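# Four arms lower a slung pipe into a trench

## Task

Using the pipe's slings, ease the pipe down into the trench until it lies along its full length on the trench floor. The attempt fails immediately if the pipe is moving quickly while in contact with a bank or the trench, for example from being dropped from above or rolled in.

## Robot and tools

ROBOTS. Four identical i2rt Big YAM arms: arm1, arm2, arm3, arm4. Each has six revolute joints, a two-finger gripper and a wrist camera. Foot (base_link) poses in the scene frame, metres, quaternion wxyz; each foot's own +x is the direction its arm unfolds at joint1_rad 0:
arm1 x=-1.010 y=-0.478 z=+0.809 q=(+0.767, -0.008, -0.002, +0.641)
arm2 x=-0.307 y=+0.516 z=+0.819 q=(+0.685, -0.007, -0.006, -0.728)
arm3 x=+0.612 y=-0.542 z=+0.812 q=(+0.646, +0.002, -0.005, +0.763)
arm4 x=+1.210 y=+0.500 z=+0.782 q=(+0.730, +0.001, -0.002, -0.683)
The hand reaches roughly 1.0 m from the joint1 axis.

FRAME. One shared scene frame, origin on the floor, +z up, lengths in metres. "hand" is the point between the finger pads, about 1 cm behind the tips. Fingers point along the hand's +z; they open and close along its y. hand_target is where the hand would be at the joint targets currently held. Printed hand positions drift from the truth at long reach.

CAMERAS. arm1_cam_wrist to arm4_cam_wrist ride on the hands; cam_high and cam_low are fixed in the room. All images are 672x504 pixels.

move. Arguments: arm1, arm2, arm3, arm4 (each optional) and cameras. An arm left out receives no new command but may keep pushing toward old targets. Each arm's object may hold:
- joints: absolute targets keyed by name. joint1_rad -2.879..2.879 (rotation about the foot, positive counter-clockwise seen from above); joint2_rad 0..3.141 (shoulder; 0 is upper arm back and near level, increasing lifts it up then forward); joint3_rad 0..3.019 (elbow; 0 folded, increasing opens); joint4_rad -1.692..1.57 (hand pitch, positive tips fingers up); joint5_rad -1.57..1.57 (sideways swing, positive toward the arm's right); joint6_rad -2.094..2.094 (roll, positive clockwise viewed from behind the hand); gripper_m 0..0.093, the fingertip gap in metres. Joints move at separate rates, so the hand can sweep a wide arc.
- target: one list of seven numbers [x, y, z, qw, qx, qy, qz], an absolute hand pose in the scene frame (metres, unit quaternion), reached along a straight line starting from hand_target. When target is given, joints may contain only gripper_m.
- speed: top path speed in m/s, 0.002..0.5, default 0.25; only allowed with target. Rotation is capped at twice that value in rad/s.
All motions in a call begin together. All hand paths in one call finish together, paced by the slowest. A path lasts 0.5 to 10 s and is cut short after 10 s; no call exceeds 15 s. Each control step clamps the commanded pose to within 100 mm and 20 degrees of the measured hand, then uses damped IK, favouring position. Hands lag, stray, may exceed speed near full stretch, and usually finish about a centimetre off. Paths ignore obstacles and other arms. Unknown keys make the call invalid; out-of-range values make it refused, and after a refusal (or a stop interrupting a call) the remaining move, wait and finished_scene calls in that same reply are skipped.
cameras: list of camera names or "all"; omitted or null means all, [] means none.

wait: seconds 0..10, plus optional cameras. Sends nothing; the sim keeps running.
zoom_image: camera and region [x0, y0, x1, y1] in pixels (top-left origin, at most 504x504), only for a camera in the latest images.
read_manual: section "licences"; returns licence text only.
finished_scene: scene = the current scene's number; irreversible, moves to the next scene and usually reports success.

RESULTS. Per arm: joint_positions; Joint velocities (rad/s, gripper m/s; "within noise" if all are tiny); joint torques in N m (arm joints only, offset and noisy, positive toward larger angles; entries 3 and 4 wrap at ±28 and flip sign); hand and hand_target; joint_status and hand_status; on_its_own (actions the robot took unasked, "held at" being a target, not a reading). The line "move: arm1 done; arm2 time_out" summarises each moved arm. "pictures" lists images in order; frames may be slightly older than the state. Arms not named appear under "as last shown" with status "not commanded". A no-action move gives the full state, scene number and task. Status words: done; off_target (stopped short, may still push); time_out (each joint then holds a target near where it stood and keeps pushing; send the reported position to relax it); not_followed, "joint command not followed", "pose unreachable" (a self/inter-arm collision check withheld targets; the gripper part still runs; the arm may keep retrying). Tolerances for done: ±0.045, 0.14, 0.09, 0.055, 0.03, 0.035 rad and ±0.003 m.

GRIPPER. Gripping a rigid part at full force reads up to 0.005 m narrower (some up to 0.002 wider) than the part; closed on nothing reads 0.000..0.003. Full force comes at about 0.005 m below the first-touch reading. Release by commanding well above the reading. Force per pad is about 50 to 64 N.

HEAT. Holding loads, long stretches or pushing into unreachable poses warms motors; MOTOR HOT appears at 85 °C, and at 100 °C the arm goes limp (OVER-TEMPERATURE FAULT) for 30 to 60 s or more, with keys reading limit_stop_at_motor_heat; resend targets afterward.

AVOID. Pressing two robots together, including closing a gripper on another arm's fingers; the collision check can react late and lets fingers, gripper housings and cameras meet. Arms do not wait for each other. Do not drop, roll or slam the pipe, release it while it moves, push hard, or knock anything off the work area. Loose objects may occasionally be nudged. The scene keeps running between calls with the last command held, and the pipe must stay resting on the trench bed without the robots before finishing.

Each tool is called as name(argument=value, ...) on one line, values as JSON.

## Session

move()

zoom_image(camera="cam_low", region=[90, 150, 450, 430])

zoom_image(camera="cam_high", region=[100, 60, 520, 500])

Scene clock: 0.00 s.
Joint torques (N m): no reading
Heat: arm1: hottest joint2_rad 30 °C; arm2: hottest joint3_rad 29 °C; arm3: hottest joint2_rad 29 °C; arm4: hottest joint3_rad 29 °C.
Joint velocities: within noise
arm1.joint_positions: joint1_rad=+0.181 joint2_rad=+0.602 joint3_rad=+1.316 joint4_rad=-1.375 joint5_rad=-0.192 joint6_rad=-0.163 gripper_m=+0.09396
arm1.joint_status: not commanded
arm1.hand: x=-1.0501 y=-0.2454 z=+1.3080 quat_wxyz=(-0.278, +0.713, -0.545, -0.341) (m; scene frame)
arm1.hand_target: x=-1.0502 y=-0.2475 z=+1.3183 quat_wxyz=(-0.286, +0.710, -0.541, -0.348) (m; scene frame)
arm1.hand_status: not commanded
arm2.joint_positions: joint1_rad=-0.039 joint2_rad=+0.499 joint3_rad=+1.459 joint4_rad=-1.321 joint5_rad=-0.112 joint6_rad=+0.052 gripper_m=+0.09396
arm2.joint_status: not commanded
arm2.hand: x=-0.3042 y=+0.3551 z=+1.4198 quat_wxyz=(-0.429, -0.599, -0.556, +0.384) (m; scene frame)
arm2.hand_target: x=-0.3038 y=+0.3587 z=+1.4302 quat_wxyz=(-0.436, -0.593, -0.552, +0.392) (m; scene frame)
arm2.hand_status: not commanded
arm3.joint_positions: joint1_rad=+0.407 joint2_rad=+0.468 joint3_rad=+1.336 joint4_rad=-1.245 joint5_rad=-0.228 joint6_rad=-0.247 gripper_m=+0.09396
arm3.joint_status: not commanded
arm3.hand: x=+0.4772 y=-0.4122 z=+1.3771 quat_wxyz=(-0.254, +0.787, -0.239, -0.508) (m; scene frame)
arm3.hand_target: x=+0.4794 y=-0.4157 z=+1.3869 quat_wxyz=(-0.260, +0.782, -0.236, -0.516) (m; scene frame)
arm3.hand_status: not commanded
arm4.joint_positions: joint1_rad=+0.227 joint2_rad=+0.629 joint3_rad=+1.327 joint4_rad=-1.242 joint5_rad=-0.022 joint6_rad=+0.203 gripper_m=+0.09396
arm4.joint_status: not commanded
arm4.hand: x=+1.2851 y=+0.2546 z=+1.3092 quat_wxyz=(-0.429, -0.584, -0.645, +0.243) (m; scene frame)
arm4.hand_target: x=+1.2844 y=+0.2567 z=+1.3242 quat_wxyz=(-0.441, -0.578, -0.639, +0.250) (m; scene frame)
arm4.hand_status: not commanded
pictures: arm1_cam_wrist, arm2_cam_wrist, arm3_cam_wrist, arm4_cam_wrist, cam_high, cam_low

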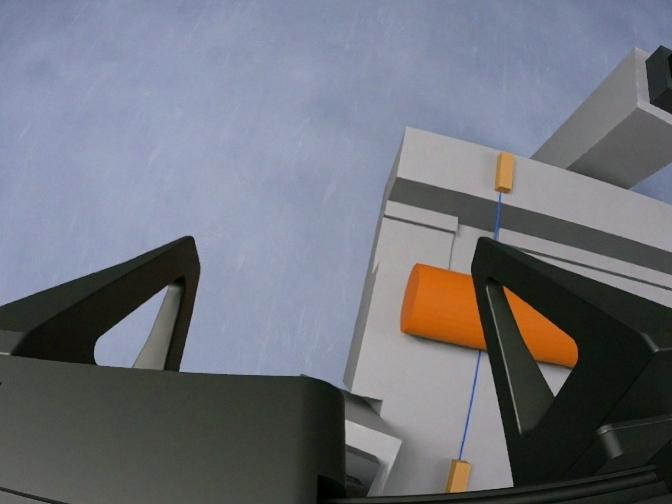

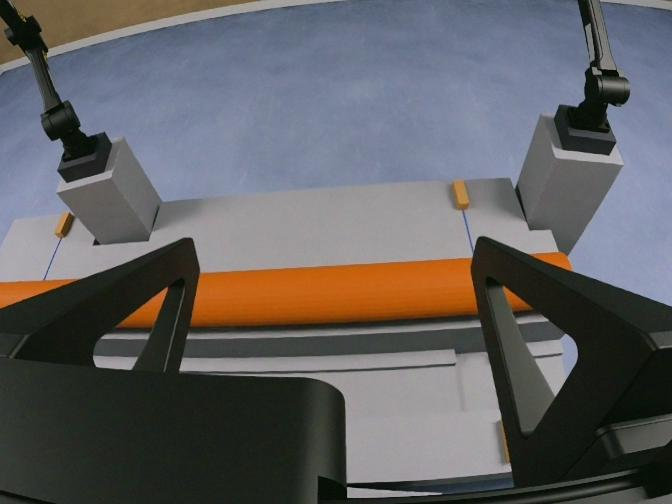

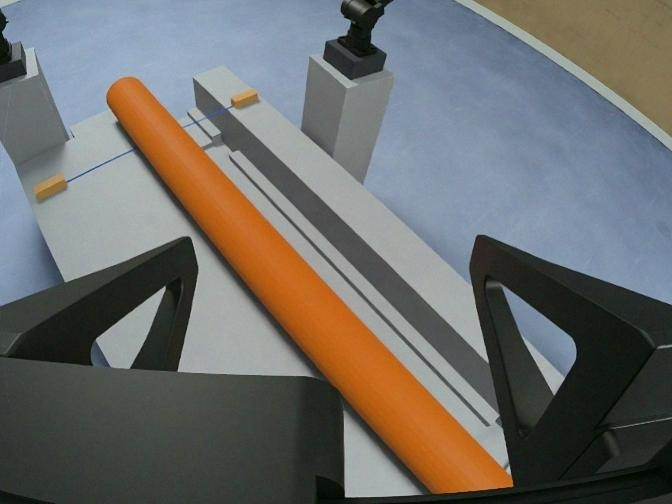

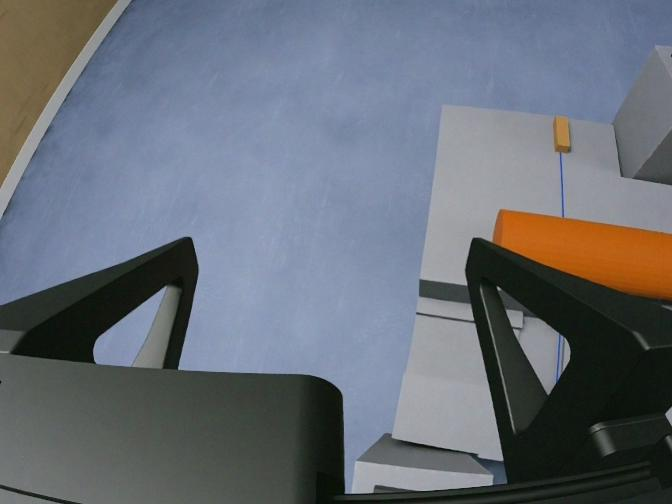

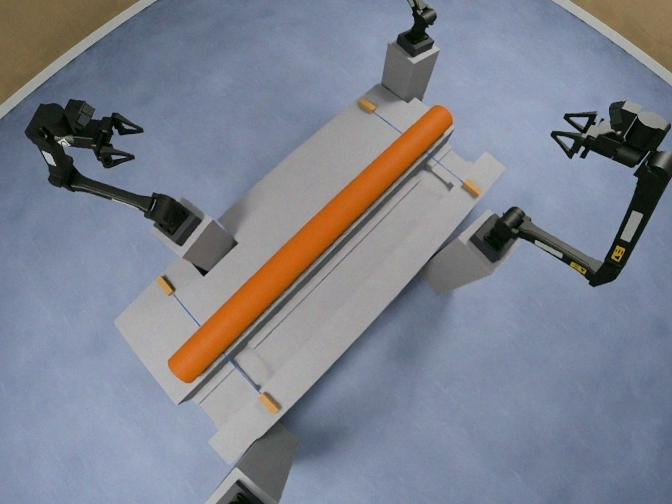

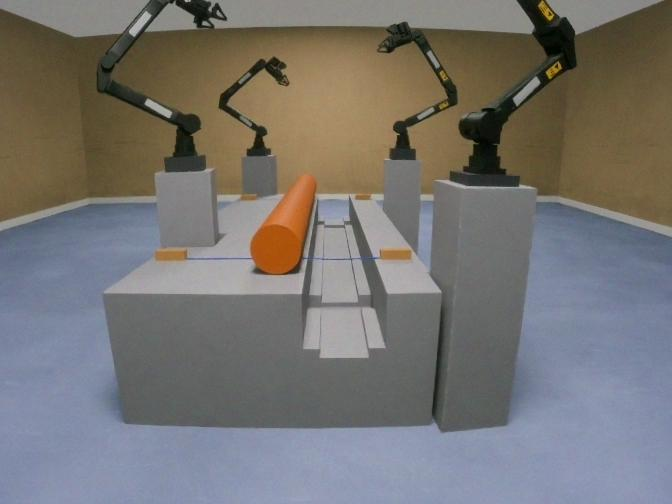

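Scaled by 1.400.

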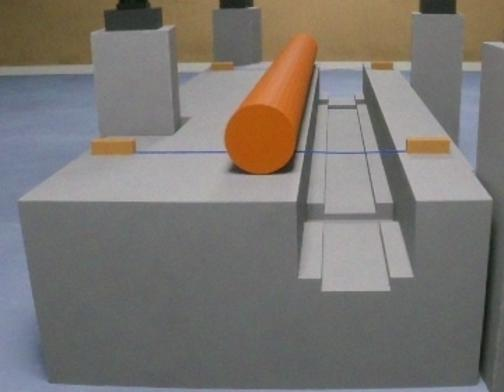

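Scaled by 1.145.

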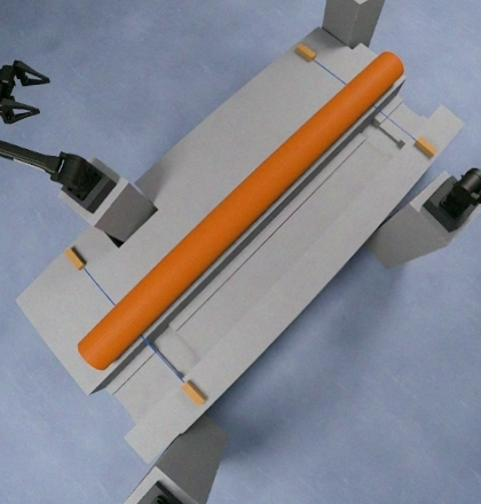

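move(arm1={"joints": {"joint1_rad": -1.388, "joint2_rad": 2.163, "joint3_rad": 0.789, "joint4_rad": -0.218, "joint5_rad": 0, "joint6_rad": -1.568}}, arm2={"joints": {"joint1_rad": -0.929, "joint2_rad": 2.249, "joint3_rad": 1.015, "joint4_rad": -0.385, "joint5_rad": 0, "joint6_rad": -0.983}}, arm3={"joints": {"joint1_rad": -1.618, "joint2_rad": 2.137, "joint3_rad": 0.645, "joint4_rad": -0.091, "joint5_rad": 0, "joint6_rad": -1.455}}, arm4={"joints": {"joint1_rad": -1.003, "joint2_rad": 2.069, "joint3_rad": 0.79, "joint4_rad": -0.332, "joint5_rad": 0, "joint6_rad": -0.926}})

Scene clock: 22.07 s.
Joint torques (N m): arm1=[0.32 -13.98 2.32 0.96 -0.13 -0.11] | arm2=[0.21 -18.26 3.82 -0.02 -0.2 0.04] | arm3=[1.32 -15.62 0.95 0.35 -0.29 -0.06] | arm4=[0.44 -14.45 2.36 0.61 -0.04 -0.01]
Heat: arm1: hottest joint3_rad 31 °C; arm2: hottest joint3_rad 31 °C; arm3: hottest joint2_rad 29 °C; arm4: hottest joint3_rad 32 °C.
move: arm1 done; arm2 done; arm3 done; arm4 done
Joint velocities: within noise
arm1.joint_positions: joint1_rad=-1.393 joint2_rad=+2.151 joint3_rad=+0.787 joint4_rad=-0.230 joint5_rad=+0.001 joint6_rad=-1.558 gripper_m=+0.09397
arm1.joint_status: all done
arm1.hand: x=-0.6485 y=-0.4808 z=+0.6043 quat_wxyz=(+0.007, +0.702, -0.712, +0.001)
arm1.hand_target: x=-0.6482 y=-0.4790 z=+0.6003 quat_wxyz=(+0.006, +0.708, -0.707, +0.001)
arm1.hand_status: not commanded
arm2.joint_positions: joint1_rad=-0.938 joint2_rad=+2.263 joint3_rad=+1.011 joint4_rad=-0.399 joint5_rad=+0.001 joint6_rad=-0.976 gripper_m=+0.09396
arm2.joint_status: all done
arm2.hand: x=-0.6571 y=+0.2878 z=+0.5947 quat_wxyz=(-0.013, -0.715, -0.699, -0.033)
arm2.hand_target: x=-0.6642 y=+0.2788 z=+0.6006 quat_wxyz=(-0.010, -0.709, -0.705, -0.017)
arm2.hand_status: not commanded
arm3.joint_positions: joint1_rad=-1.622 joint2_rad=+2.136 joint3_rad=+0.643 joint4_rad=-0.099 joint5_rad=+0.002 joint6_rad=-1.448 gripper_m=+0.09397
arm3.joint_status: all done
arm3.hand: x=+0.9171 y=-0.5061 z=+0.6006 quat_wxyz=(+0.004, +0.704, -0.710, -0.008)
arm3.hand_target: x=+0.9198 y=-0.5045 z=+0.6002 quat_wxyz=(+0.000, +0.708, -0.706, -0.006)
arm3.hand_status: not commanded
arm4.joint_positions: joint1_rad=-1.004 joint2_rad=+2.080 joint3_rad=+0.788 joint4_rad=-0.344 joint5_rad=+0.002 joint6_rad=-0.912 gripper_m=+0.09396
arm4.joint_status: all done
arm4.hand: x=+0.9237 y=+0.2899 z=+0.5969 quat_wxyz=(-0.006, -0.716, -0.697, -0.033)
arm4.hand_target: x=+0.9182 y=+0.2850 z=+0.6004 quat_wxyz=(-0.005, -0.711, -0.703, -0.021)
arm4.hand_status: not commanded
pictures: arm1_cam_wrist, arm2_cam_wrist, arm3_cam_wrist, arm4_cam_wrist, cam_high, cam_low

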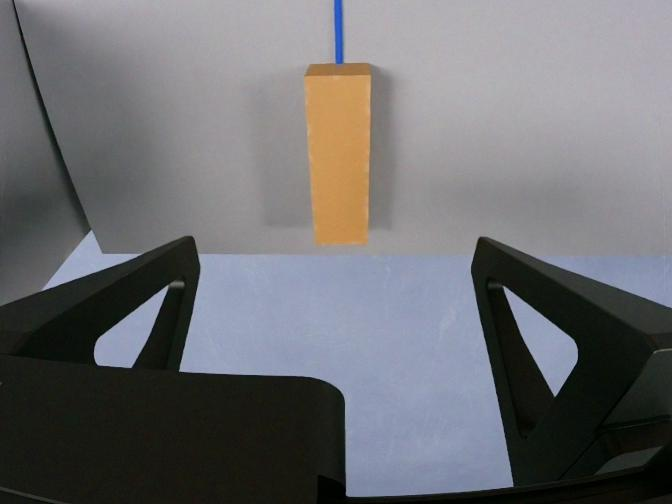

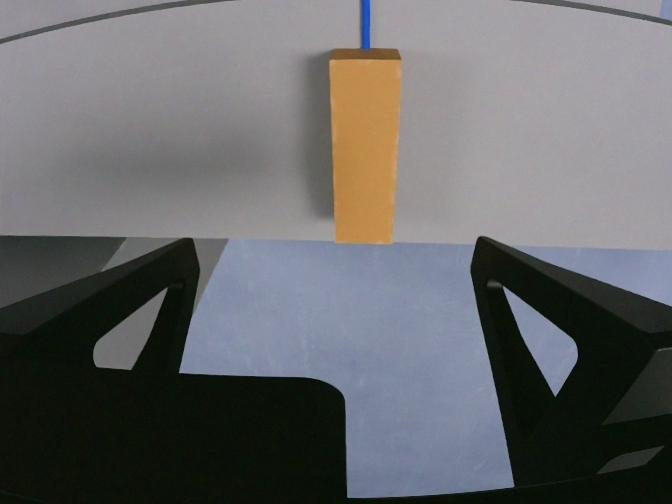

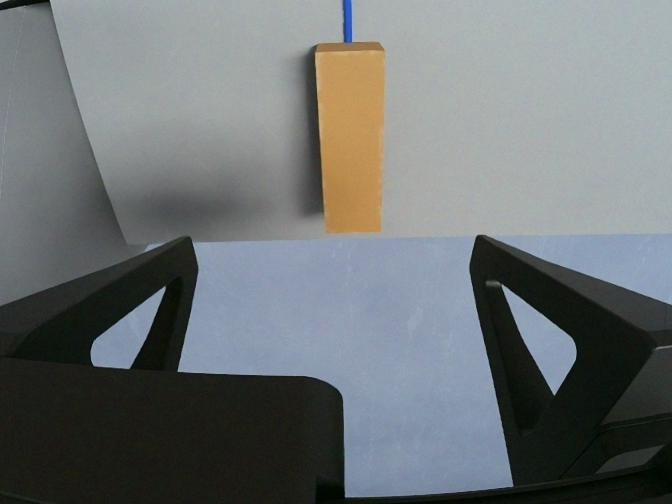

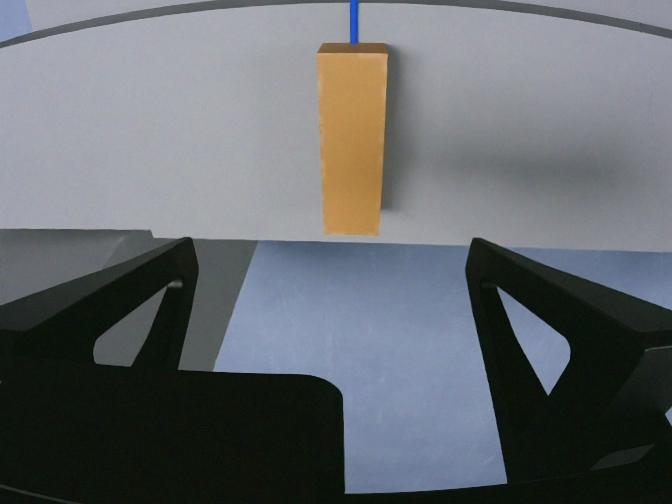

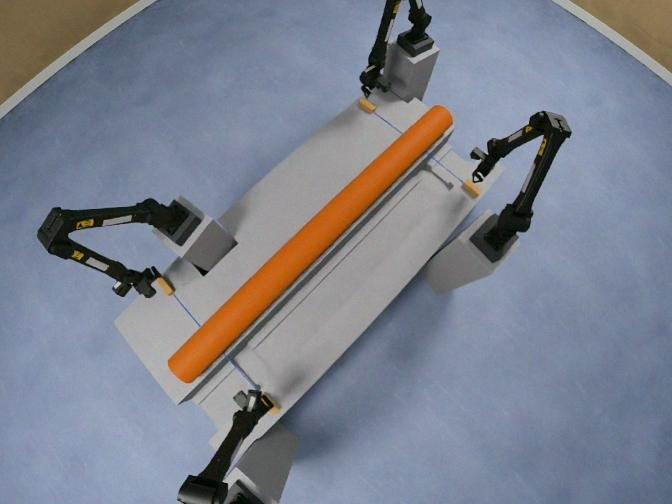

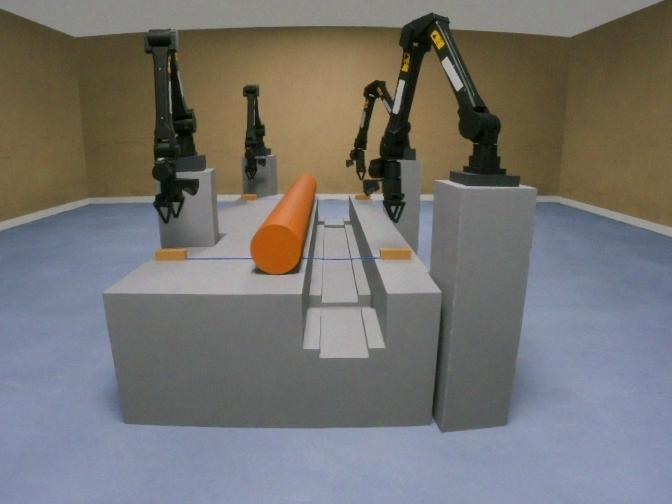

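move(arm1={"target": [-0.650, -0.474, 0.490, 0, 0.7071, -0.7071, 0], "speed": 0.1}, arm2={"target": [-0.677, 0.269, 0.497, 0, 0.7071, 0.7071, 0], "speed": 0.1}, arm3={"target": [0.925, -0.493, 0.495, 0, 0.7071, -0.7071, 0], "speed": 0.1}, arm4={"target": [0.906, 0.267, 0.498, 0, 0.7071, 0.7071, 0], "speed": 0.1}, cameras=["arm1_cam_wrist", "arm2_cam_wrist", "arm3_cam_wrist", "arm4_cam_wrist"])

Scene clock: 32.10 s.
Joint torques (N m): arm1=[0.26 -15.03 0.85 0.96 -0.2 0.04] | arm2=[0.44 -18.2 3.56 0.06 -0.07 0.06] | arm3=[2.02 -16.38 -0.44 0.43 -0.09 0.1] | arm4=[1.08 -15.03 1.81 0.68 0.1 0.1]
Heat: arm1: hottest joint2_rad 31 °C; arm2: hottest joint3_rad 31 °C; arm3: hottest joint2_rad 30 °C; arm4: hottest joint3_rad 31 °C.
move: arm1 done; arm2 off_target; arm3 done; arm4 off_target
Joint velocities: within noise
arm1.joint_positions: joint1_rad=-1.385 joint2_rad=+2.471 joint3_rad=+0.902 joint4_rad=-0.011 joint5_rad=-0.007 joint6_rad=-1.558 gripper_m=+0.09397
arm1.joint_status: not commanded
arm1.hand: x=-0.6466 y=-0.4775 z=+0.4987 quat_wxyz=(-0.001, +0.706, -0.709, +0.003)
arm1.hand_target: x=-0.6502 y=-0.4741 z=+0.4903 quat_wxyz=(+0.000, +0.707, -0.707, +0.000)
arm1.hand_status: done (0.010 m and 0.4 deg from the pose sent, 0.114 m and 1.1 deg at the start)
arm2.joint_positions: joint1_rad=-0.938 joint2_rad=+2.526 joint3_rad=+1.134 joint4_rad=-0.220 joint5_rad=+0.011 joint6_rad=-0.978 gripper_m=+0.09396
arm2.joint_status: not commanded
arm2.hand: x=-0.6682 y=+0.2812 z=+0.4961 quat_wxyz=(-0.004, -0.714, -0.700, -0.015)
arm2.hand_target: x=-0.6768 y=+0.2691 z=+0.4973 quat_wxyz=(+0.000, -0.707, -0.707, +0.000)
arm2.hand_status: off_target (0.015 m and 2.2 deg from the pose sent, 0.102 m and 4.2 deg at the start)
arm3.joint_positions: joint1_rad=-1.592 joint2_rad=+2.474 joint3_rad=+0.790 joint4_rad=+0.110 joint5_rad=+0.006 joint6_rad=-1.424 gripper_m=+0.09397
arm3.joint_status: not commanded
arm3.hand: x=+0.9270 y=-0.4953 z=+0.4994 quat_wxyz=(-0.001, +0.706, -0.708, -0.001)
arm3.hand_target: x=+0.9249 y=-0.4930 z=+0.4951 quat_wxyz=(+0.000, +0.707, -0.707, +0.000)
arm3.hand_status: done (0.005 m and 0.2 deg from the pose sent, 0.107 m and 1.2 deg at the start)
arm4.joint_positions: joint1_rad=-0.994 joint2_rad=+2.380 joint3_rad=+0.902 joint4_rad=-0.117 joint5_rad=+0.003 joint6_rad=-0.912 gripper_m=+0.09396
arm4.joint_status: not commanded
arm4.hand: x=+0.9125 y=+0.2767 z=+0.4979 quat_wxyz=(-0.003, -0.713, -0.701, -0.013)
arm4.hand_target: x=+0.9062 y=+0.2670 z=+0.4982 quat_wxyz=(+0.000, -0.707, -0.707, +0.000)
arm4.hand_status: off_target (0.012 m and 1.8 deg from the pose sent, 0.103 m and 4.1 deg at the start)

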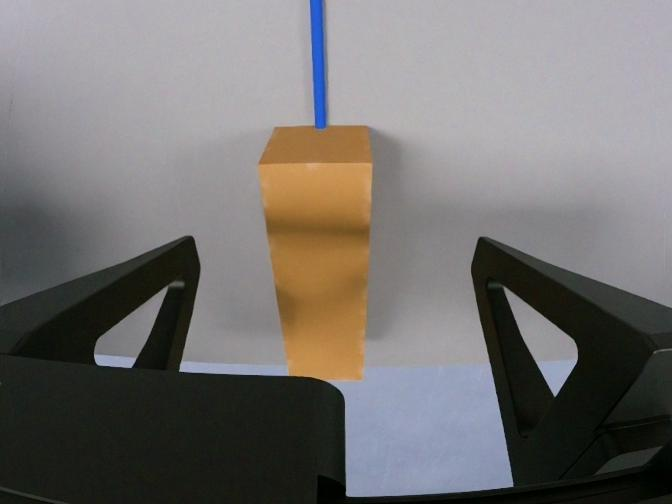

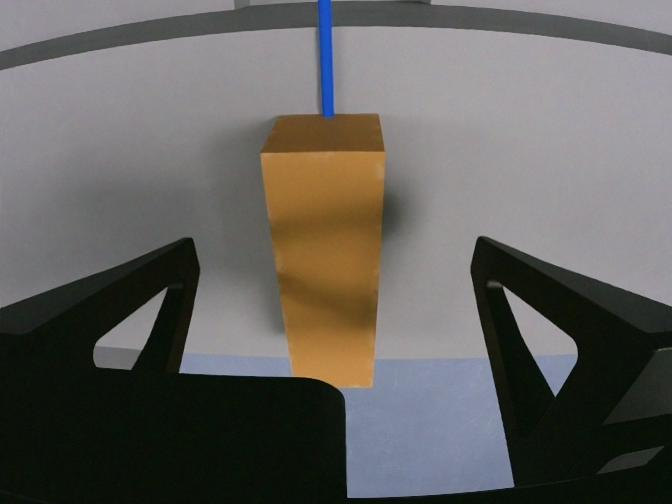

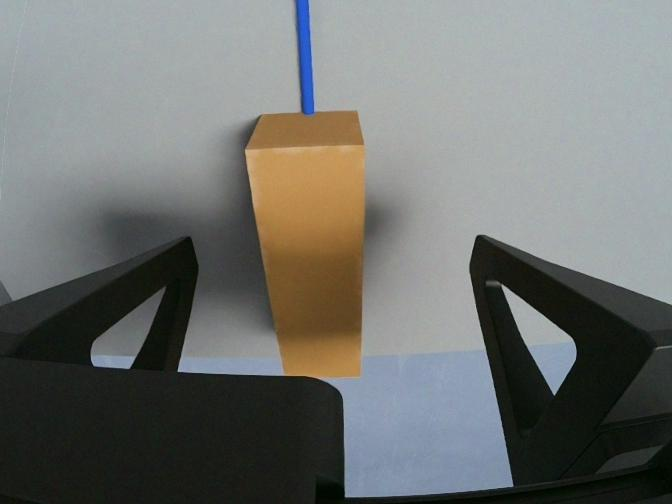

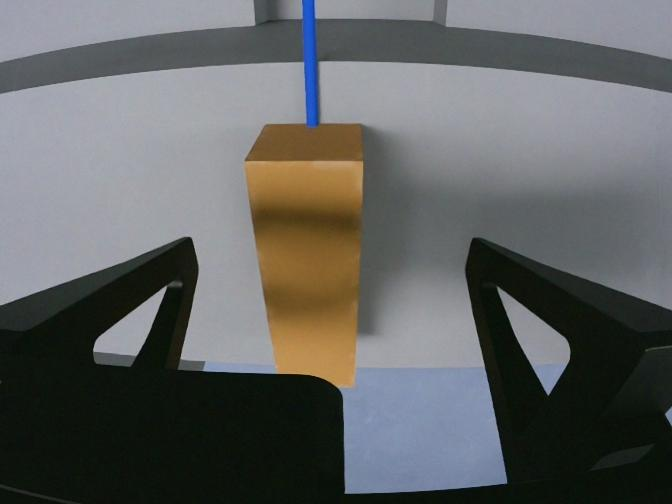

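move(arm1={"target": [-0.656, -0.474, 0.469, 0, 0.7071, -0.7071, 0], "speed": 0.06}, arm2={"target": [-0.674, 0.269, 0.476, 0, 0.7071, 0.7071, 0], "speed": 0.06}, arm3={"target": [0.917, -0.493, 0.474, 0, 0.7071, -0.7071, 0], "speed": 0.06}, arm4={"target": [0.914, 0.267, 0.478, 0, 0.7071, 0.7071, 0], "speed": 0.06}, cameras=["arm1_cam_wrist", "arm2_cam_wrist", "arm3_cam_wrist", "arm4_cam_wrist"])

move(arm1={"joints": {"gripper_m": 0.042}}, arm2={"joints": {"gripper_m": 0.042}}, arm3={"joints": {"gripper_m": 0.042}}, arm4={"joints": {"gripper_m": 0.042}}, cameras=["arm1_cam_wrist", "arm2_cam_wrist", "arm3_cam_wrist", "arm4_cam_wrist"])

Scene clock: 40.13 s.
Joint torques (N m): arm1=[0.32 -14.04 0.35 0.94 -0.17 0.06] | arm2=[0.5 -18.02 3.43 0.09 -0.07 0.1] | arm3=[2.08 -16.21 -0.8 0.43 -0.1 0.09] | arm4=[1.14 -14.8 1.5 0.72 0.09 0.24]
Heat: arm1: hottest joint2_rad 31 °C; arm2: hottest joint2_rad 31 °C; arm3: hottest joint2_rad 30 °C; arm4: hottest joint3_rad 31 °C.
move: arm1 off_target; arm2 off_target; arm3 done; arm4 off_target
Joint velocities: within noise
arm1.joint_positions: joint1_rad=-1.384 joint2_rad=+2.528 joint3_rad=+0.922 joint4_rad=+0.032 joint5_rad=-0.007 joint6_rad=-1.558 gripper_m=+0.09397
arm1.joint_status: not commanded
arm1.hand: x=-0.6496 y=-0.4774 z=+0.4791 quat_wxyz=(-0.003, +0.706, -0.708, +0.004)
arm1.hand_target: x=-0.6563 y=-0.4741 z=+0.4694 quat_wxyz=(+0.000, +0.707, -0.707, +0.000)
arm1.hand_status: off_target (0.012 m and 0.6 deg from the pose sent, 0.031 m and 0.4 deg at the start)
arm2.joint_positions: joint1_rad=-0.936 joint2_rad=+2.577 joint3_rad=+1.158 joint4_rad=-0.191 joint5_rad=+0.011 joint6_rad=-0.979 gripper_m=+0.09396
arm2.joint_status: not commanded
arm2.hand: x=-0.6666 y=+0.2809 z=+0.4765 quat_wxyz=(-0.004, -0.713, -0.701, -0.014)
arm2.hand_target: x=-0.6738 y=+0.2691 z=+0.4762 quat_wxyz=(+0.000, -0.707, -0.707, +0.000)
arm2.hand_status: off_target (0.014 m and 2.0 deg from the pose sent, 0.024 m and 2.2 deg at the start)
arm3.joint_positions: joint1_rad=-1.589 joint2_rad=+2.541 joint3_rad=+0.808 joint4_rad=+0.161 joint5_rad=+0.006 joint6_rad=-1.421 gripper_m=+0.09397
arm3.joint_status: not commanded
arm3.hand: x=+0.9201 y=-0.4953 z=+0.4789 quat_wxyz=(-0.002, +0.706, -0.708, +0.000)
arm3.hand_target: x=+0.9170 y=-0.4930 z=+0.4741 quat_wxyz=(+0.000, +0.707, -0.707, +0.000)
arm3.hand_status: done (0.006 m and 0.3 deg from the pose sent, 0.027 m and 0.2 deg at the start)
arm4.joint_positions: joint1_rad=-0.981 joint2_rad=+2.434 joint3_rad=+0.912 joint4_rad=-0.070 joint5_rad=+0.003 joint6_rad=-0.912 gripper_m=+0.09396
arm4.joint_status: not commanded
arm4.hand: x=+0.9196 y=+0.2759 z=+0.4790 quat_wxyz=(-0.003, -0.708, -0.706, -0.011)
arm4.hand_target: x=+0.9140 y=+0.2670 z=+0.4782 quat_wxyz=(+0.000, -0.707, -0.707, +0.000)
arm4.hand_status: off_target (0.011 m and 1.4 deg from the pose sent, 0.022 m and 1.7 deg at the start)

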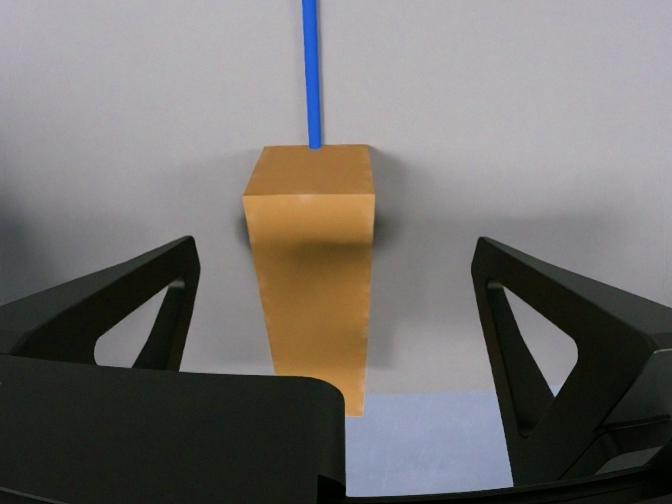

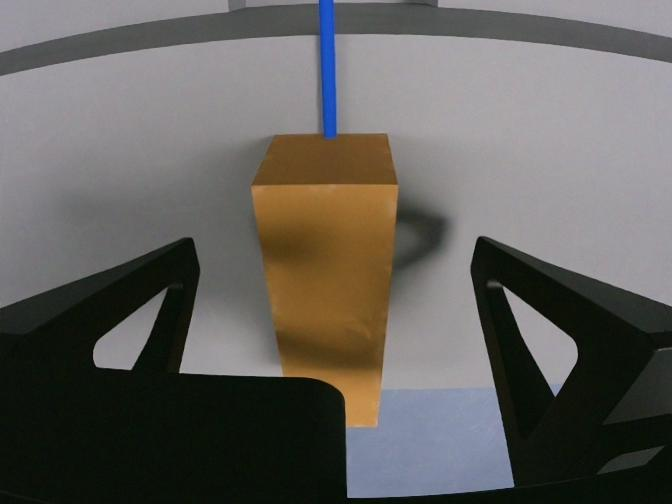

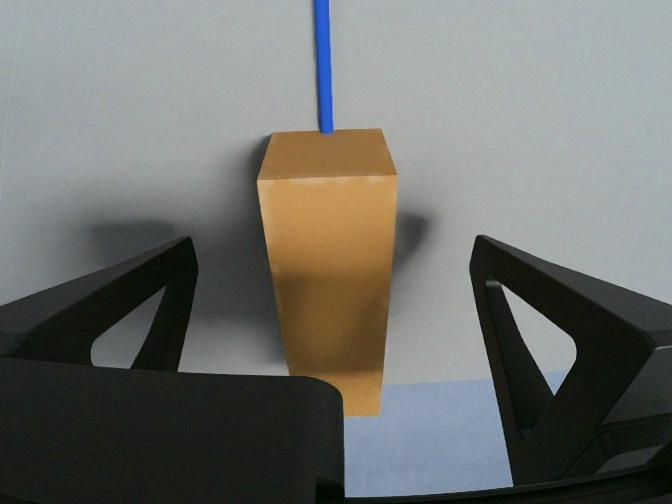

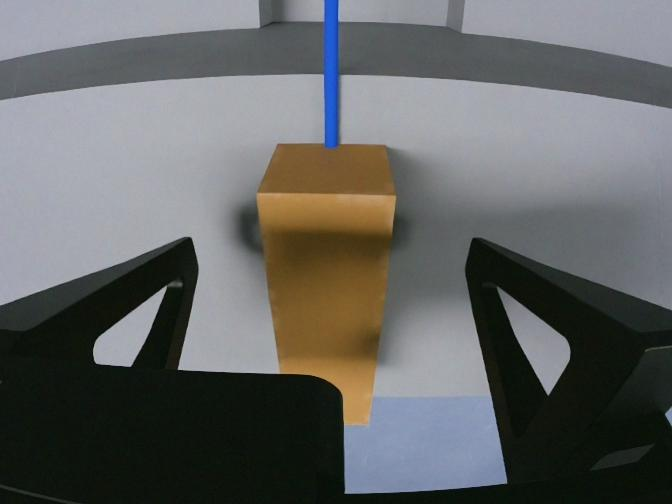

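Scene clock: 40.73 s.
Joint torques (N m): arm1=[0.26 -13.86 0.36 1.07 -0.15 0.07] | arm2=[0.5 -18.02 3.45 0.08 -0.07 0.1] | arm3=[2.08 -16.32 -0.84 0.44 -0.1 0.1] | arm4=[1.08 -14.74 1.5 0.7 0.08 0.24]
Heat: arm1: hottest joint2_rad 31 °C; arm2: hottest joint2_rad 31 °C; arm3: hottest joint2_rad 30 °C; arm4: hottest joint3_rad 31 °C.
move: arm1 done; arm2 done; arm3 done; arm4 done
Joint velocities: within noise
arm1.joint_positions: joint1_rad=-1.384 joint2_rad=+2.528 joint3_rad=+0.922 joint4_rad=+0.032 joint5_rad=-0.008 joint6_rad=-1.558 gripper_m=+0.04210
arm1.joint_status: all done
arm1.hand: x=-0.6496 y=-0.4772 z=+0.4791 quat_wxyz=(-0.003, +0.706, -0.708, +0.004)
arm1.hand_target: x=-0.6563 y=-0.4741 z=+0.4694 quat_wxyz=(+0.000, +0.707, -0.707, +0.000)
arm1.hand_status: not commanded
arm2.joint_positions: joint1_rad=-0.936 joint2_rad=+2.577 joint3_rad=+1.158 joint4_rad=-0.191 joint5_rad=+0.011 joint6_rad=-0.979 gripper_m=+0.04208
arm2.joint_status: all done
arm2.hand: x=-0.6667 y=+0.2809 z=+0.4765 quat_wxyz=(-0.004, -0.713, -0.701, -0.014)
arm2.hand_target: x=-0.6738 y=+0.2692 z=+0.4762 quat_wxyz=(+0.000, -0.707, -0.707, +0.000)
arm2.hand_status: not commanded
arm3.joint_positions: joint1_rad=-1.589 joint2_rad=+2.541 joint3_rad=+0.808 joint4_rad=+0.161 joint5_rad=+0.006 joint6_rad=-1.421 gripper_m=+0.04211
arm3.joint_status: all done
arm3.hand: x=+0.9202 y=-0.4953 z=+0.4789 quat_wxyz=(-0.002, +0.706, -0.708, +0.000)
arm3.hand_target: x=+0.9169 y=-0.4931 z=+0.4741 quat_wxyz=(+0.000, +0.707, -0.707, +0.000)
arm3.hand_status: not commanded
arm4.joint_positions: joint1_rad=-0.981 joint2_rad=+2.434 joint3_rad=+0.912 joint4_rad=-0.070 joint5_rad=+0.003 joint6_rad=-0.912 gripper_m=+0.04212
arm4.joint_status: all done
arm4.hand: x=+0.9196 y=+0.2759 z=+0.4790 quat_wxyz=(-0.003, -0.708, -0.706, -0.011)
arm4.hand_target: x=+0.9140 y=+0.2671 z=+0.4782 quat_wxyz=(+0.000, -0.707, -0.707, +0.000)
arm4.hand_status: not commanded

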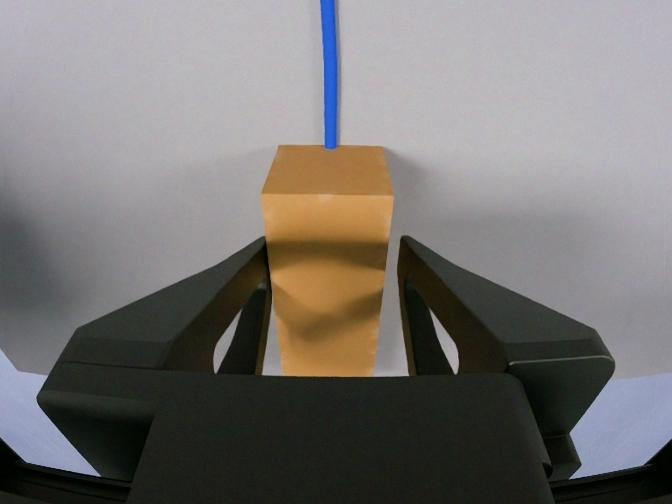

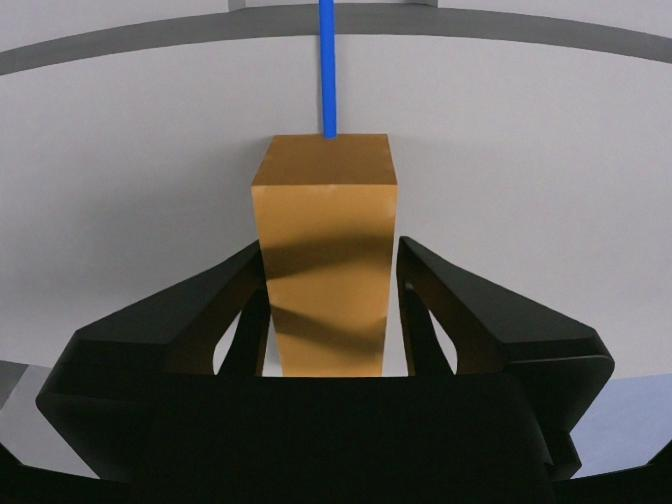

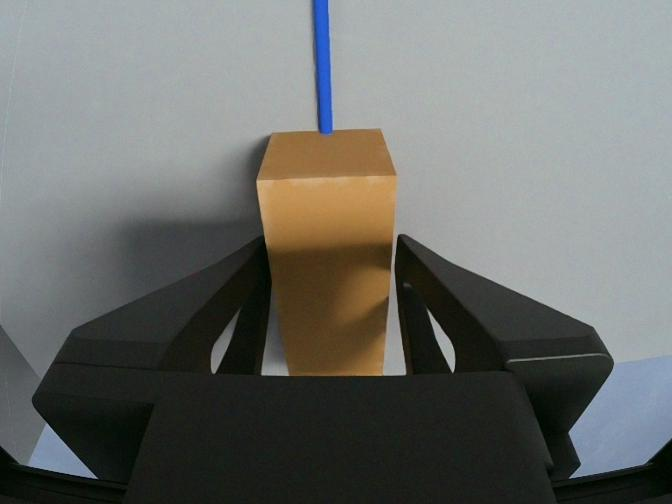

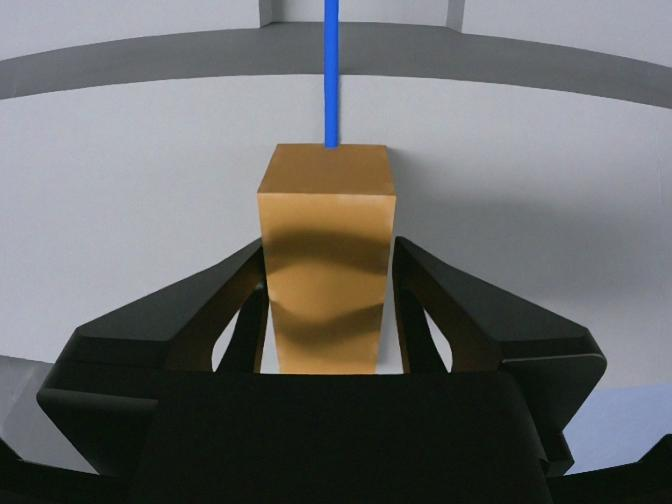

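move(arm1={"joints": {"gripper_m": 0.026}}, arm2={"joints": {"gripper_m": 0.026}}, arm3={"joints": {"gripper_m": 0.026}}, arm4={"joints": {"gripper_m": 0.026}}, cameras=[])

move(arm1={"target": [-0.645, -0.310, 0.725, 0, 0.7071, -0.7071, 0], "speed": 0.1}, arm2={"target": [-0.680, 0.087, 0.738, 0, 0.7071, 0.7071, 0], "speed": 0.1}, arm3={"target": [0.926, -0.310, 0.725, 0, 0.7071, -0.7071, 0], "speed": 0.1}, arm4={"target": [0.906, 0.084, 0.742, 0, 0.7071, 0.7071, 0], "speed": 0.1}, cameras=["cam_low"])

zoom_image(camera="cam_low", region=[180, 120, 400, 300])

Scene clock: 49.97 s.
Joint torques (N m): arm1=[0.79 -13.92 0.27 0.94 -0.13 0.01] | arm2=[0.44 -18.02 3.33 0.05 -0.08 0.09] | arm3=[2.08 -16.21 -0.83 0.39 -0.11 0.08] | arm4=[1.08 -14.8 1.46 0.69 0.08 0.24]
Heat: arm1: hottest joint2_rad 31 °C; arm2: hottest joint2_rad 32 °C; arm3: hottest joint2_rad 31 °C; arm4: hottest joint3_rad 31 °C.
move: arm1 off_target; arm2 off_target; arm3 off_target; arm4 off_target
Joint velocities: within noise
arm1.joint_positions: joint1_rad=-1.384 joint2_rad=+2.528 joint3_rad=+0.922 joint4_rad=+0.033 joint5_rad=-0.008 joint6_rad=-1.558 gripper_m=+0.03336
arm1.joint_status: gripper_m off_target (ended at +0.03339, target +0.02600)
arm1.hand: x=-0.6494 y=-0.4771 z=+0.4791 quat_wxyz=(-0.003, +0.706, -0.708, +0.004)
arm1.hand_target: x=-0.6563 y=-0.4741 z=+0.4694 quat_wxyz=(+0.000, +0.707, -0.707, +0.000)
arm1.hand_status: not commanded
arm2.joint_positions: joint1_rad=-0.934 joint2_rad=+2.577 joint3_rad=+1.159 joint4_rad=-0.190 joint5_rad=+0.012 joint6_rad=-0.979 gripper_m=+0.03441
arm2.joint_status: gripper_m off_target (ended at +0.03444, target +0.02600)
arm2.hand: x=-0.6672 y=+0.2800 z=+0.4766 quat_wxyz=(-0.004, -0.713, -0.701, -0.013)
arm2.hand_target: x=-0.6738 y=+0.2691 z=+0.4762 quat_wxyz=(+0.000, -0.707, -0.707, +0.000)
arm2.hand_status: not commanded
arm3.joint_positions: joint1_rad=-1.589 joint2_rad=+2.541 joint3_rad=+0.808 joint4_rad=+0.162 joint5_rad=+0.007 joint6_rad=-1.420 gripper_m=+0.03435
arm3.joint_status: gripper_m off_target (ended at +0.03438, target +0.02600)
arm3.hand: x=+0.9203 y=-0.4952 z=+0.4789 quat_wxyz=(-0.002, +0.706, -0.708, +0.000)
arm3.hand_target: x=+0.9168 y=-0.4931 z=+0.4741 quat_wxyz=(+0.000, +0.707, -0.707, +0.000)
arm3.hand_status: not commanded
arm4.joint_positions: joint1_rad=-0.980 joint2_rad=+2.434 joint3_rad=+0.912 joint4_rad=-0.070 joint5_rad=+0.003 joint6_rad=-0.912 gripper_m=+0.03466
arm4.joint_status: gripper_m off_target (ended at +0.03469, target +0.02600)
arm4.hand: x=+0.9195 y=+0.2756 z=+0.4791 quat_wxyz=(-0.002, -0.708, -0.706, -0.011)
arm4.hand_target: x=+0.9142 y=+0.2670 z=+0.4782 quat_wxyz=(+0.000, -0.707, -0.707, +0.000)
arm4.hand_status: not commanded

Scene clock: 53.87 s.
Joint torques (N m): arm1=[0.32 -15.03 6.95 0.01 -0.1 0.08] | arm2=[0.15 -22.24 10.95 -1.02 -0.18 0.23] | arm3=[1.73 -17.61 6.08 -0.46 -0.28 0.11] | arm4=[0.91 -19.66 8.84 -0.38 0.02 0.32]
Heat: arm1: hottest joint2_rad 32 °C; arm2: hottest joint2_rad 33 °C; arm3: hottest joint2_rad 31 °C; arm4: hottest joint3_rad 31 °C.
move: arm1 off_target; arm2 off_target; arm3 off_target; arm4 off_target
Joint velocities: within noise
arm1.joint_positions: joint1_rad=-0.968 joint2_rad=+1.860 joint3_rad=+0.839 joint4_rad=-0.586 joint5_rad=-0.014 joint6_rad=-1.152 gripper_m=+0.03338
arm1.joint_status: not commanded
arm1.hand: x=-0.6585 y=-0.3186 z=+0.7148 quat_wxyz=(+0.013, +0.709, -0.705, -0.005)
arm1.hand_target: x=-0.6454 y=-0.3101 z=+0.7251 quat_wxyz=(+0.000, +0.707, -0.707, +0.000)
arm1.hand_status: off_target (0.019 m and 1.6 deg from the pose sent, 0.297 m and 0.7 deg at the start)
arm2.joint_positions: joint1_rad=-0.662 joint2_rad=+2.167 joint3_rad=+1.375 joint4_rad=-0.843 joint5_rad=+0.010 joint6_rad=-0.721 gripper_m=+0.03441
arm2.joint_status: not commanded
arm2.hand: x=-0.6686 y=+0.1087 z=+0.7158 quat_wxyz=(+0.002, -0.708, -0.706, -0.025)
arm2.hand_target: x=-0.6792 y=+0.0876 z=+0.7385 quat_wxyz=(+0.000, -0.707, -0.707, +0.000)
arm2.hand_status: off_target (0.033 m and 2.9 deg from the pose sent, 0.325 m and 1.8 deg at the start)
arm3.joint_positions: joint1_rad=-1.103 joint2_rad=+1.848 joint3_rad=+0.808 joint4_rad=-0.566 joint5_rad=+0.007 joint6_rad=-0.939 gripper_m=+0.03435
arm3.joint_status: not commanded
arm3.hand: x=+0.9161 y=-0.3208 z=+0.7161 quat_wxyz=(+0.013, +0.707, -0.707, -0.001)
arm3.hand_target: x=+0.9257 y=-0.3101 z=+0.7251 quat_wxyz=(+0.000, +0.707, -0.707, +0.000)
arm3.hand_status: off_target (0.017 m and 1.5 deg from the pose sent, 0.308 m and 0.3 deg at the start)
arm4.joint_positions: joint1_rad=-0.704 joint2_rad=+1.979 joint3_rad=+1.191 joint4_rad=-0.841 joint5_rad=+0.005 joint6_rad=-0.643 gripper_m=+0.03466
arm4.joint_status: not commanded
arm4.hand: x=+0.9172 y=+0.1070 z=+0.7168 quat_wxyz=(+0.004, -0.705, -0.709, -0.029)
arm4.hand_target: x=+0.9067 y=+0.0848 z=+0.7425 quat_wxyz=(+0.000, -0.707, -0.707, +0.000)
arm4.hand_status: off_target (0.036 m and 3.4 deg from the pose sent, 0.326 m and 1.3 deg at the start)

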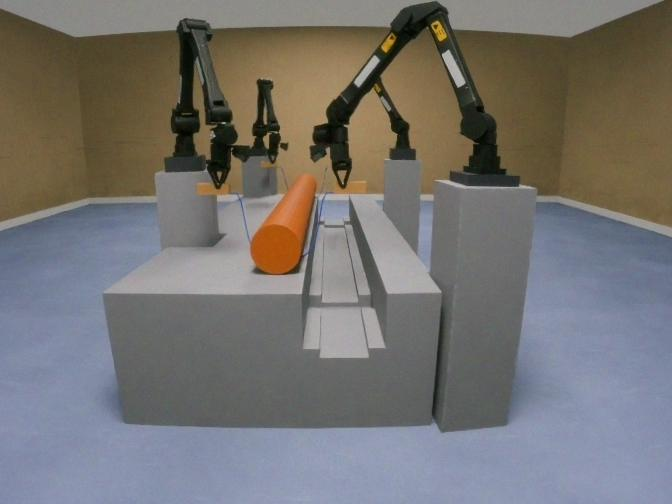

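Scaled by 2.291.

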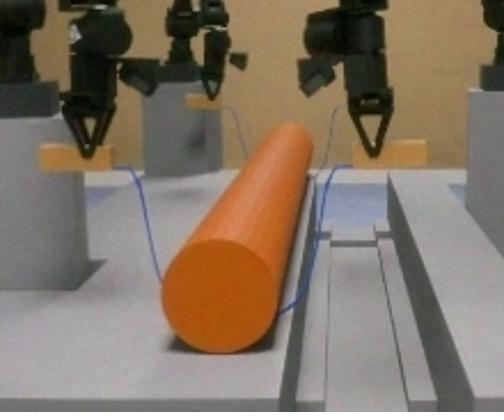

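move(arm1={"target": [-0.638, -0.310, 0.753, 0, 0.7071, -0.7071, 0], "speed": 0.04}, arm2={"target": [-0.684, 0.078, 0.794, 0, 0.7071, 0.7071, 0], "speed": 0.04}, arm3={"target": [0.930, -0.308, 0.766, 0, 0.7071, -0.7071, 0], "speed": 0.04}, arm4={"target": [0.903, 0.076, 0.785, 0, 0.7071, 0.7071, 0], "speed": 0.04}, cameras=["cam_low"])

zoom_image(camera="cam_low", region=[190, 120, 390, 290])

Scene clock: 59.83 s.
Joint torques (N m): arm1=[0.26 -15.91 7.87 0.09 -0.11 -0.04] | arm2=[-0.15 -24.41 13.03 -1.35 -0.17 0.2] | arm3=[1.44 -18.32 7.49 -0.59 -0.26 0.06] | arm4=[0.85 -20.84 10.37 -0.49 0 0.31]
Heat: arm1: hottest joint2_rad 32 °C; arm2: hottest joint2_rad 33 °C; arm3: hottest joint2_rad 31 °C; arm4: hottest joint3_rad 32 °C.
move: arm1 off_target; arm2 off_target; arm3 off_target; arm4 off_target
Joint velocities: within noise
arm1.joint_positions: joint1_rad=-0.968 joint2_rad=+1.811 joint3_rad=+0.860 joint4_rad=-0.670 joint5_rad=-0.014 joint6_rad=-1.151 gripper_m=+0.03338
arm1.joint_status: not commanded
arm1.hand: x=-0.6572 y=-0.3177 z=+0.7379 quat_wxyz=(+0.020, +0.708, -0.706, -0.007)
arm1.hand_target: x=-0.6385 y=-0.3101 z=+0.7533 quat_wxyz=(+0.000, +0.707, -0.707, +0.000)
arm1.hand_status: off_target (0.026 m and 2.4 deg from the pose sent, 0.044 m and 1.6 deg at the start)
arm2.joint_positions: joint1_rad=-0.654 joint2_rad=+2.118 joint3_rad=+1.412 joint4_rad=-0.962 joint5_rad=+0.010 joint6_rad=-0.714 gripper_m=+0.03441
arm2.joint_status: not commanded
arm2.hand: x=-0.6653 y=+0.1057 z=+0.7532 quat_wxyz=(+0.003, -0.707, -0.706, -0.041)
arm2.hand_target: x=-0.6825 y=+0.0798 z=+0.7944 quat_wxyz=(+0.000, -0.707, -0.707, +0.000)
arm2.hand_status: off_target (0.053 m and 4.7 deg from the pose sent, 0.085 m and 2.9 deg at the start)
arm3.joint_positions: joint1_rad=-1.103 joint2_rad=+1.768 joint3_rad=+0.826 joint4_rad=-0.684 joint5_rad=+0.007 joint6_rad=-0.938 gripper_m=+0.03435
arm3.joint_status: not commanded
arm3.hand: x=+0.9145 y=-0.3222 z=+0.7492 quat_wxyz=(+0.023, +0.707, -0.707, -0.003)
arm3.hand_target: x=+0.9295 y=-0.3084 z=+0.7660 quat_wxyz=(+0.000, +0.707, -0.707, +0.000)
arm3.hand_status: off_target (0.027 m and 2.7 deg from the pose sent, 0.053 m and 1.5 deg at the start)
arm4.joint_positions: joint1_rad=-0.698 joint2_rad=+1.938 joint3_rad=+1.231 joint4_rad=-0.946 joint5_rad=+0.005 joint6_rad=-0.638 gripper_m=+0.03466
arm4.joint_status: not commanded
arm4.hand: x=+0.9184 y=+0.1040 z=+0.7482 quat_wxyz=(+0.006, -0.704, -0.709, -0.041)
arm4.hand_target: x=+0.9042 y=+0.0777 z=+0.7855 quat_wxyz=(+0.000, -0.707, -0.707, +0.000)
arm4.hand_status: off_target (0.049 m and 4.8 deg from the pose sent, 0.076 m and 3.4 deg at the start)

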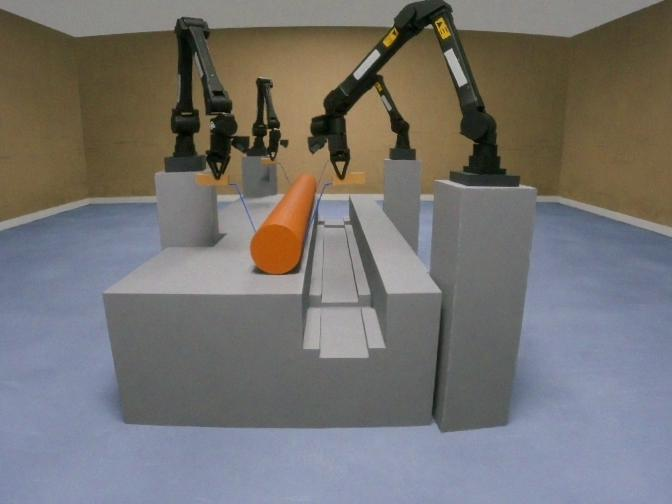

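Scaled by 2.520.

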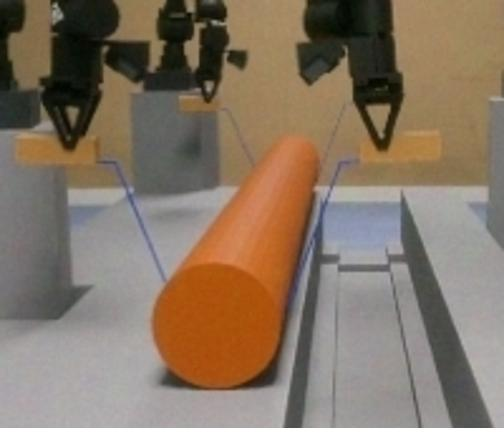

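move(arm1={"target": [-0.636, -0.306, 0.815, 0, 0.7071, -0.7071, 0], "speed": 0.025}, arm2={"target": [-0.684, 0.082, 0.852, 0, 0.7071, 0.7071, 0], "speed": 0.025}, arm3={"target": [0.932, -0.304, 0.828, 0, 0.7071, -0.7071, 0], "speed": 0.025}, arm4={"target": [0.903, 0.082, 0.845, 0, 0.7071, 0.7071, 0], "speed": 0.025}, cameras=["cam_low"])

zoom_image(camera="cam_low", region=[190, 120, 390, 290])

Scene clock: 67.43 s.
Joint torques (N m): arm1=[-1.96 -20.72 10.02 -1.48 0.45 -0.08] | arm2=[-1.14 -31.62 13.63 -3.21 -0.02 0.05] | arm3=[0.38 -23.82 9.32 -1.96 0.05 -0.04] | arm4=[-0.09 -28.16 11.63 -2.37 0.11 0.15]
Heat: arm1: hottest joint2_rad 32 °C; arm2: hottest joint2_rad 34 °C; arm3: hottest joint2_rad 31 °C; arm4: hottest joint3_rad 33 °C.
move: arm1 off_target; arm2 off_target; arm3 off_target; arm4 off_target
Joint velocities: within noise
arm1.joint_positions: joint1_rad=-0.946 joint2_rad=+1.755 joint3_rad=+0.880 joint4_rad=-0.798 joint5_rad=-0.026 joint6_rad=-1.140 gripper_m=+0.03338
arm1.joint_status: not commanded
arm1.hand: x=-0.6707 y=-0.3120 z=+0.7647 quat_wxyz=(+0.042, +0.711, -0.701, -0.021)
arm1.hand_target: x=-0.6383 y=-0.3068 z=+0.8127 quat_wxyz=(+0.000, +0.707, -0.707, +0.001)
arm1.hand_status: off_target (0.061 m and 5.4 deg from the pose sent, 0.081 m and 2.4 deg at the start)
arm2.joint_positions: joint1_rad=-0.642 joint2_rad=+2.115 joint3_rad=+1.412 joint4_rad=-1.006 joint5_rad=+0.008 joint6_rad=-0.703 gripper_m=+0.03441
arm2.joint_status: not commanded
arm2.hand: x=-0.6537 y=+0.1093 z=+0.7557 quat_wxyz=(+0.004, -0.706, -0.706, -0.062)
arm2.hand_target: x=-0.6791 y=+0.0872 z=+0.8435 quat_wxyz=(+0.000, -0.707, -0.707, +0.001)
arm2.hand_status: off_target (0.105 m and 7.1 deg from the pose sent, 0.103 m and 4.7 deg at the start; pose on its path clipped on 31 of 99 steps)
arm3.joint_positions: joint1_rad=-1.081 joint2_rad=+1.710 joint3_rad=+0.861 joint4_rad=-0.827 joint5_rad=+0.001 joint6_rad=-0.920 gripper_m=+0.03435
arm3.joint_status: not commanded
arm3.hand: x=+0.9044 y=-0.3182 z=+0.7798 quat_wxyz=(+0.048, +0.708, -0.704, -0.009)
arm3.hand_target: x=+0.9302 y=-0.3052 z=+0.8257 quat_wxyz=(+0.000, +0.707, -0.707, +0.000)
arm3.hand_status: off_target (0.057 m and 5.6 deg from the pose sent, 0.083 m and 2.7 deg at the start)
arm4.joint_positions: joint1_rad=-0.690 joint2_rad=+1.927 joint3_rad=+1.242 joint4_rad=-1.017 joint5_rad=+0.003 joint6_rad=-0.630 gripper_m=+0.03466
arm4.joint_status: not commanded
arm4.hand: x=+0.9277 y=+0.1101 z=+0.7579 quat_wxyz=(+0.010, -0.704, -0.708, -0.066)
arm4.hand_target: x=+0.9062 y=+0.0864 z=+0.8405 quat_wxyz=(+0.000, -0.707, -0.707, +0.001)
arm4.hand_status: off_target (0.095 m and 7.6 deg from the pose sent, 0.101 m and 4.8 deg at the start; pose on its path clipped on 1 of 99 steps)

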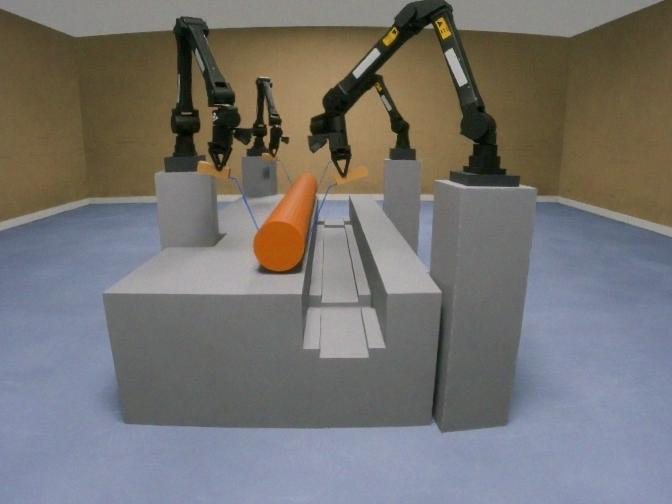

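Scaled by 2.520.

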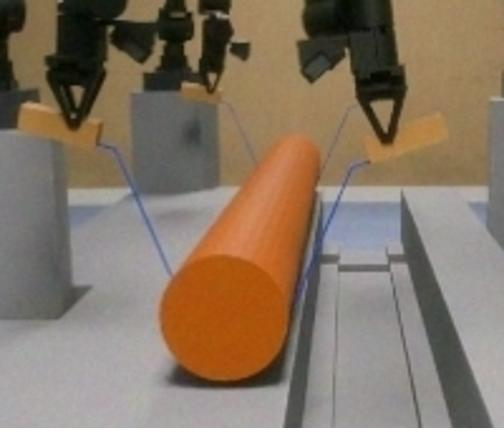

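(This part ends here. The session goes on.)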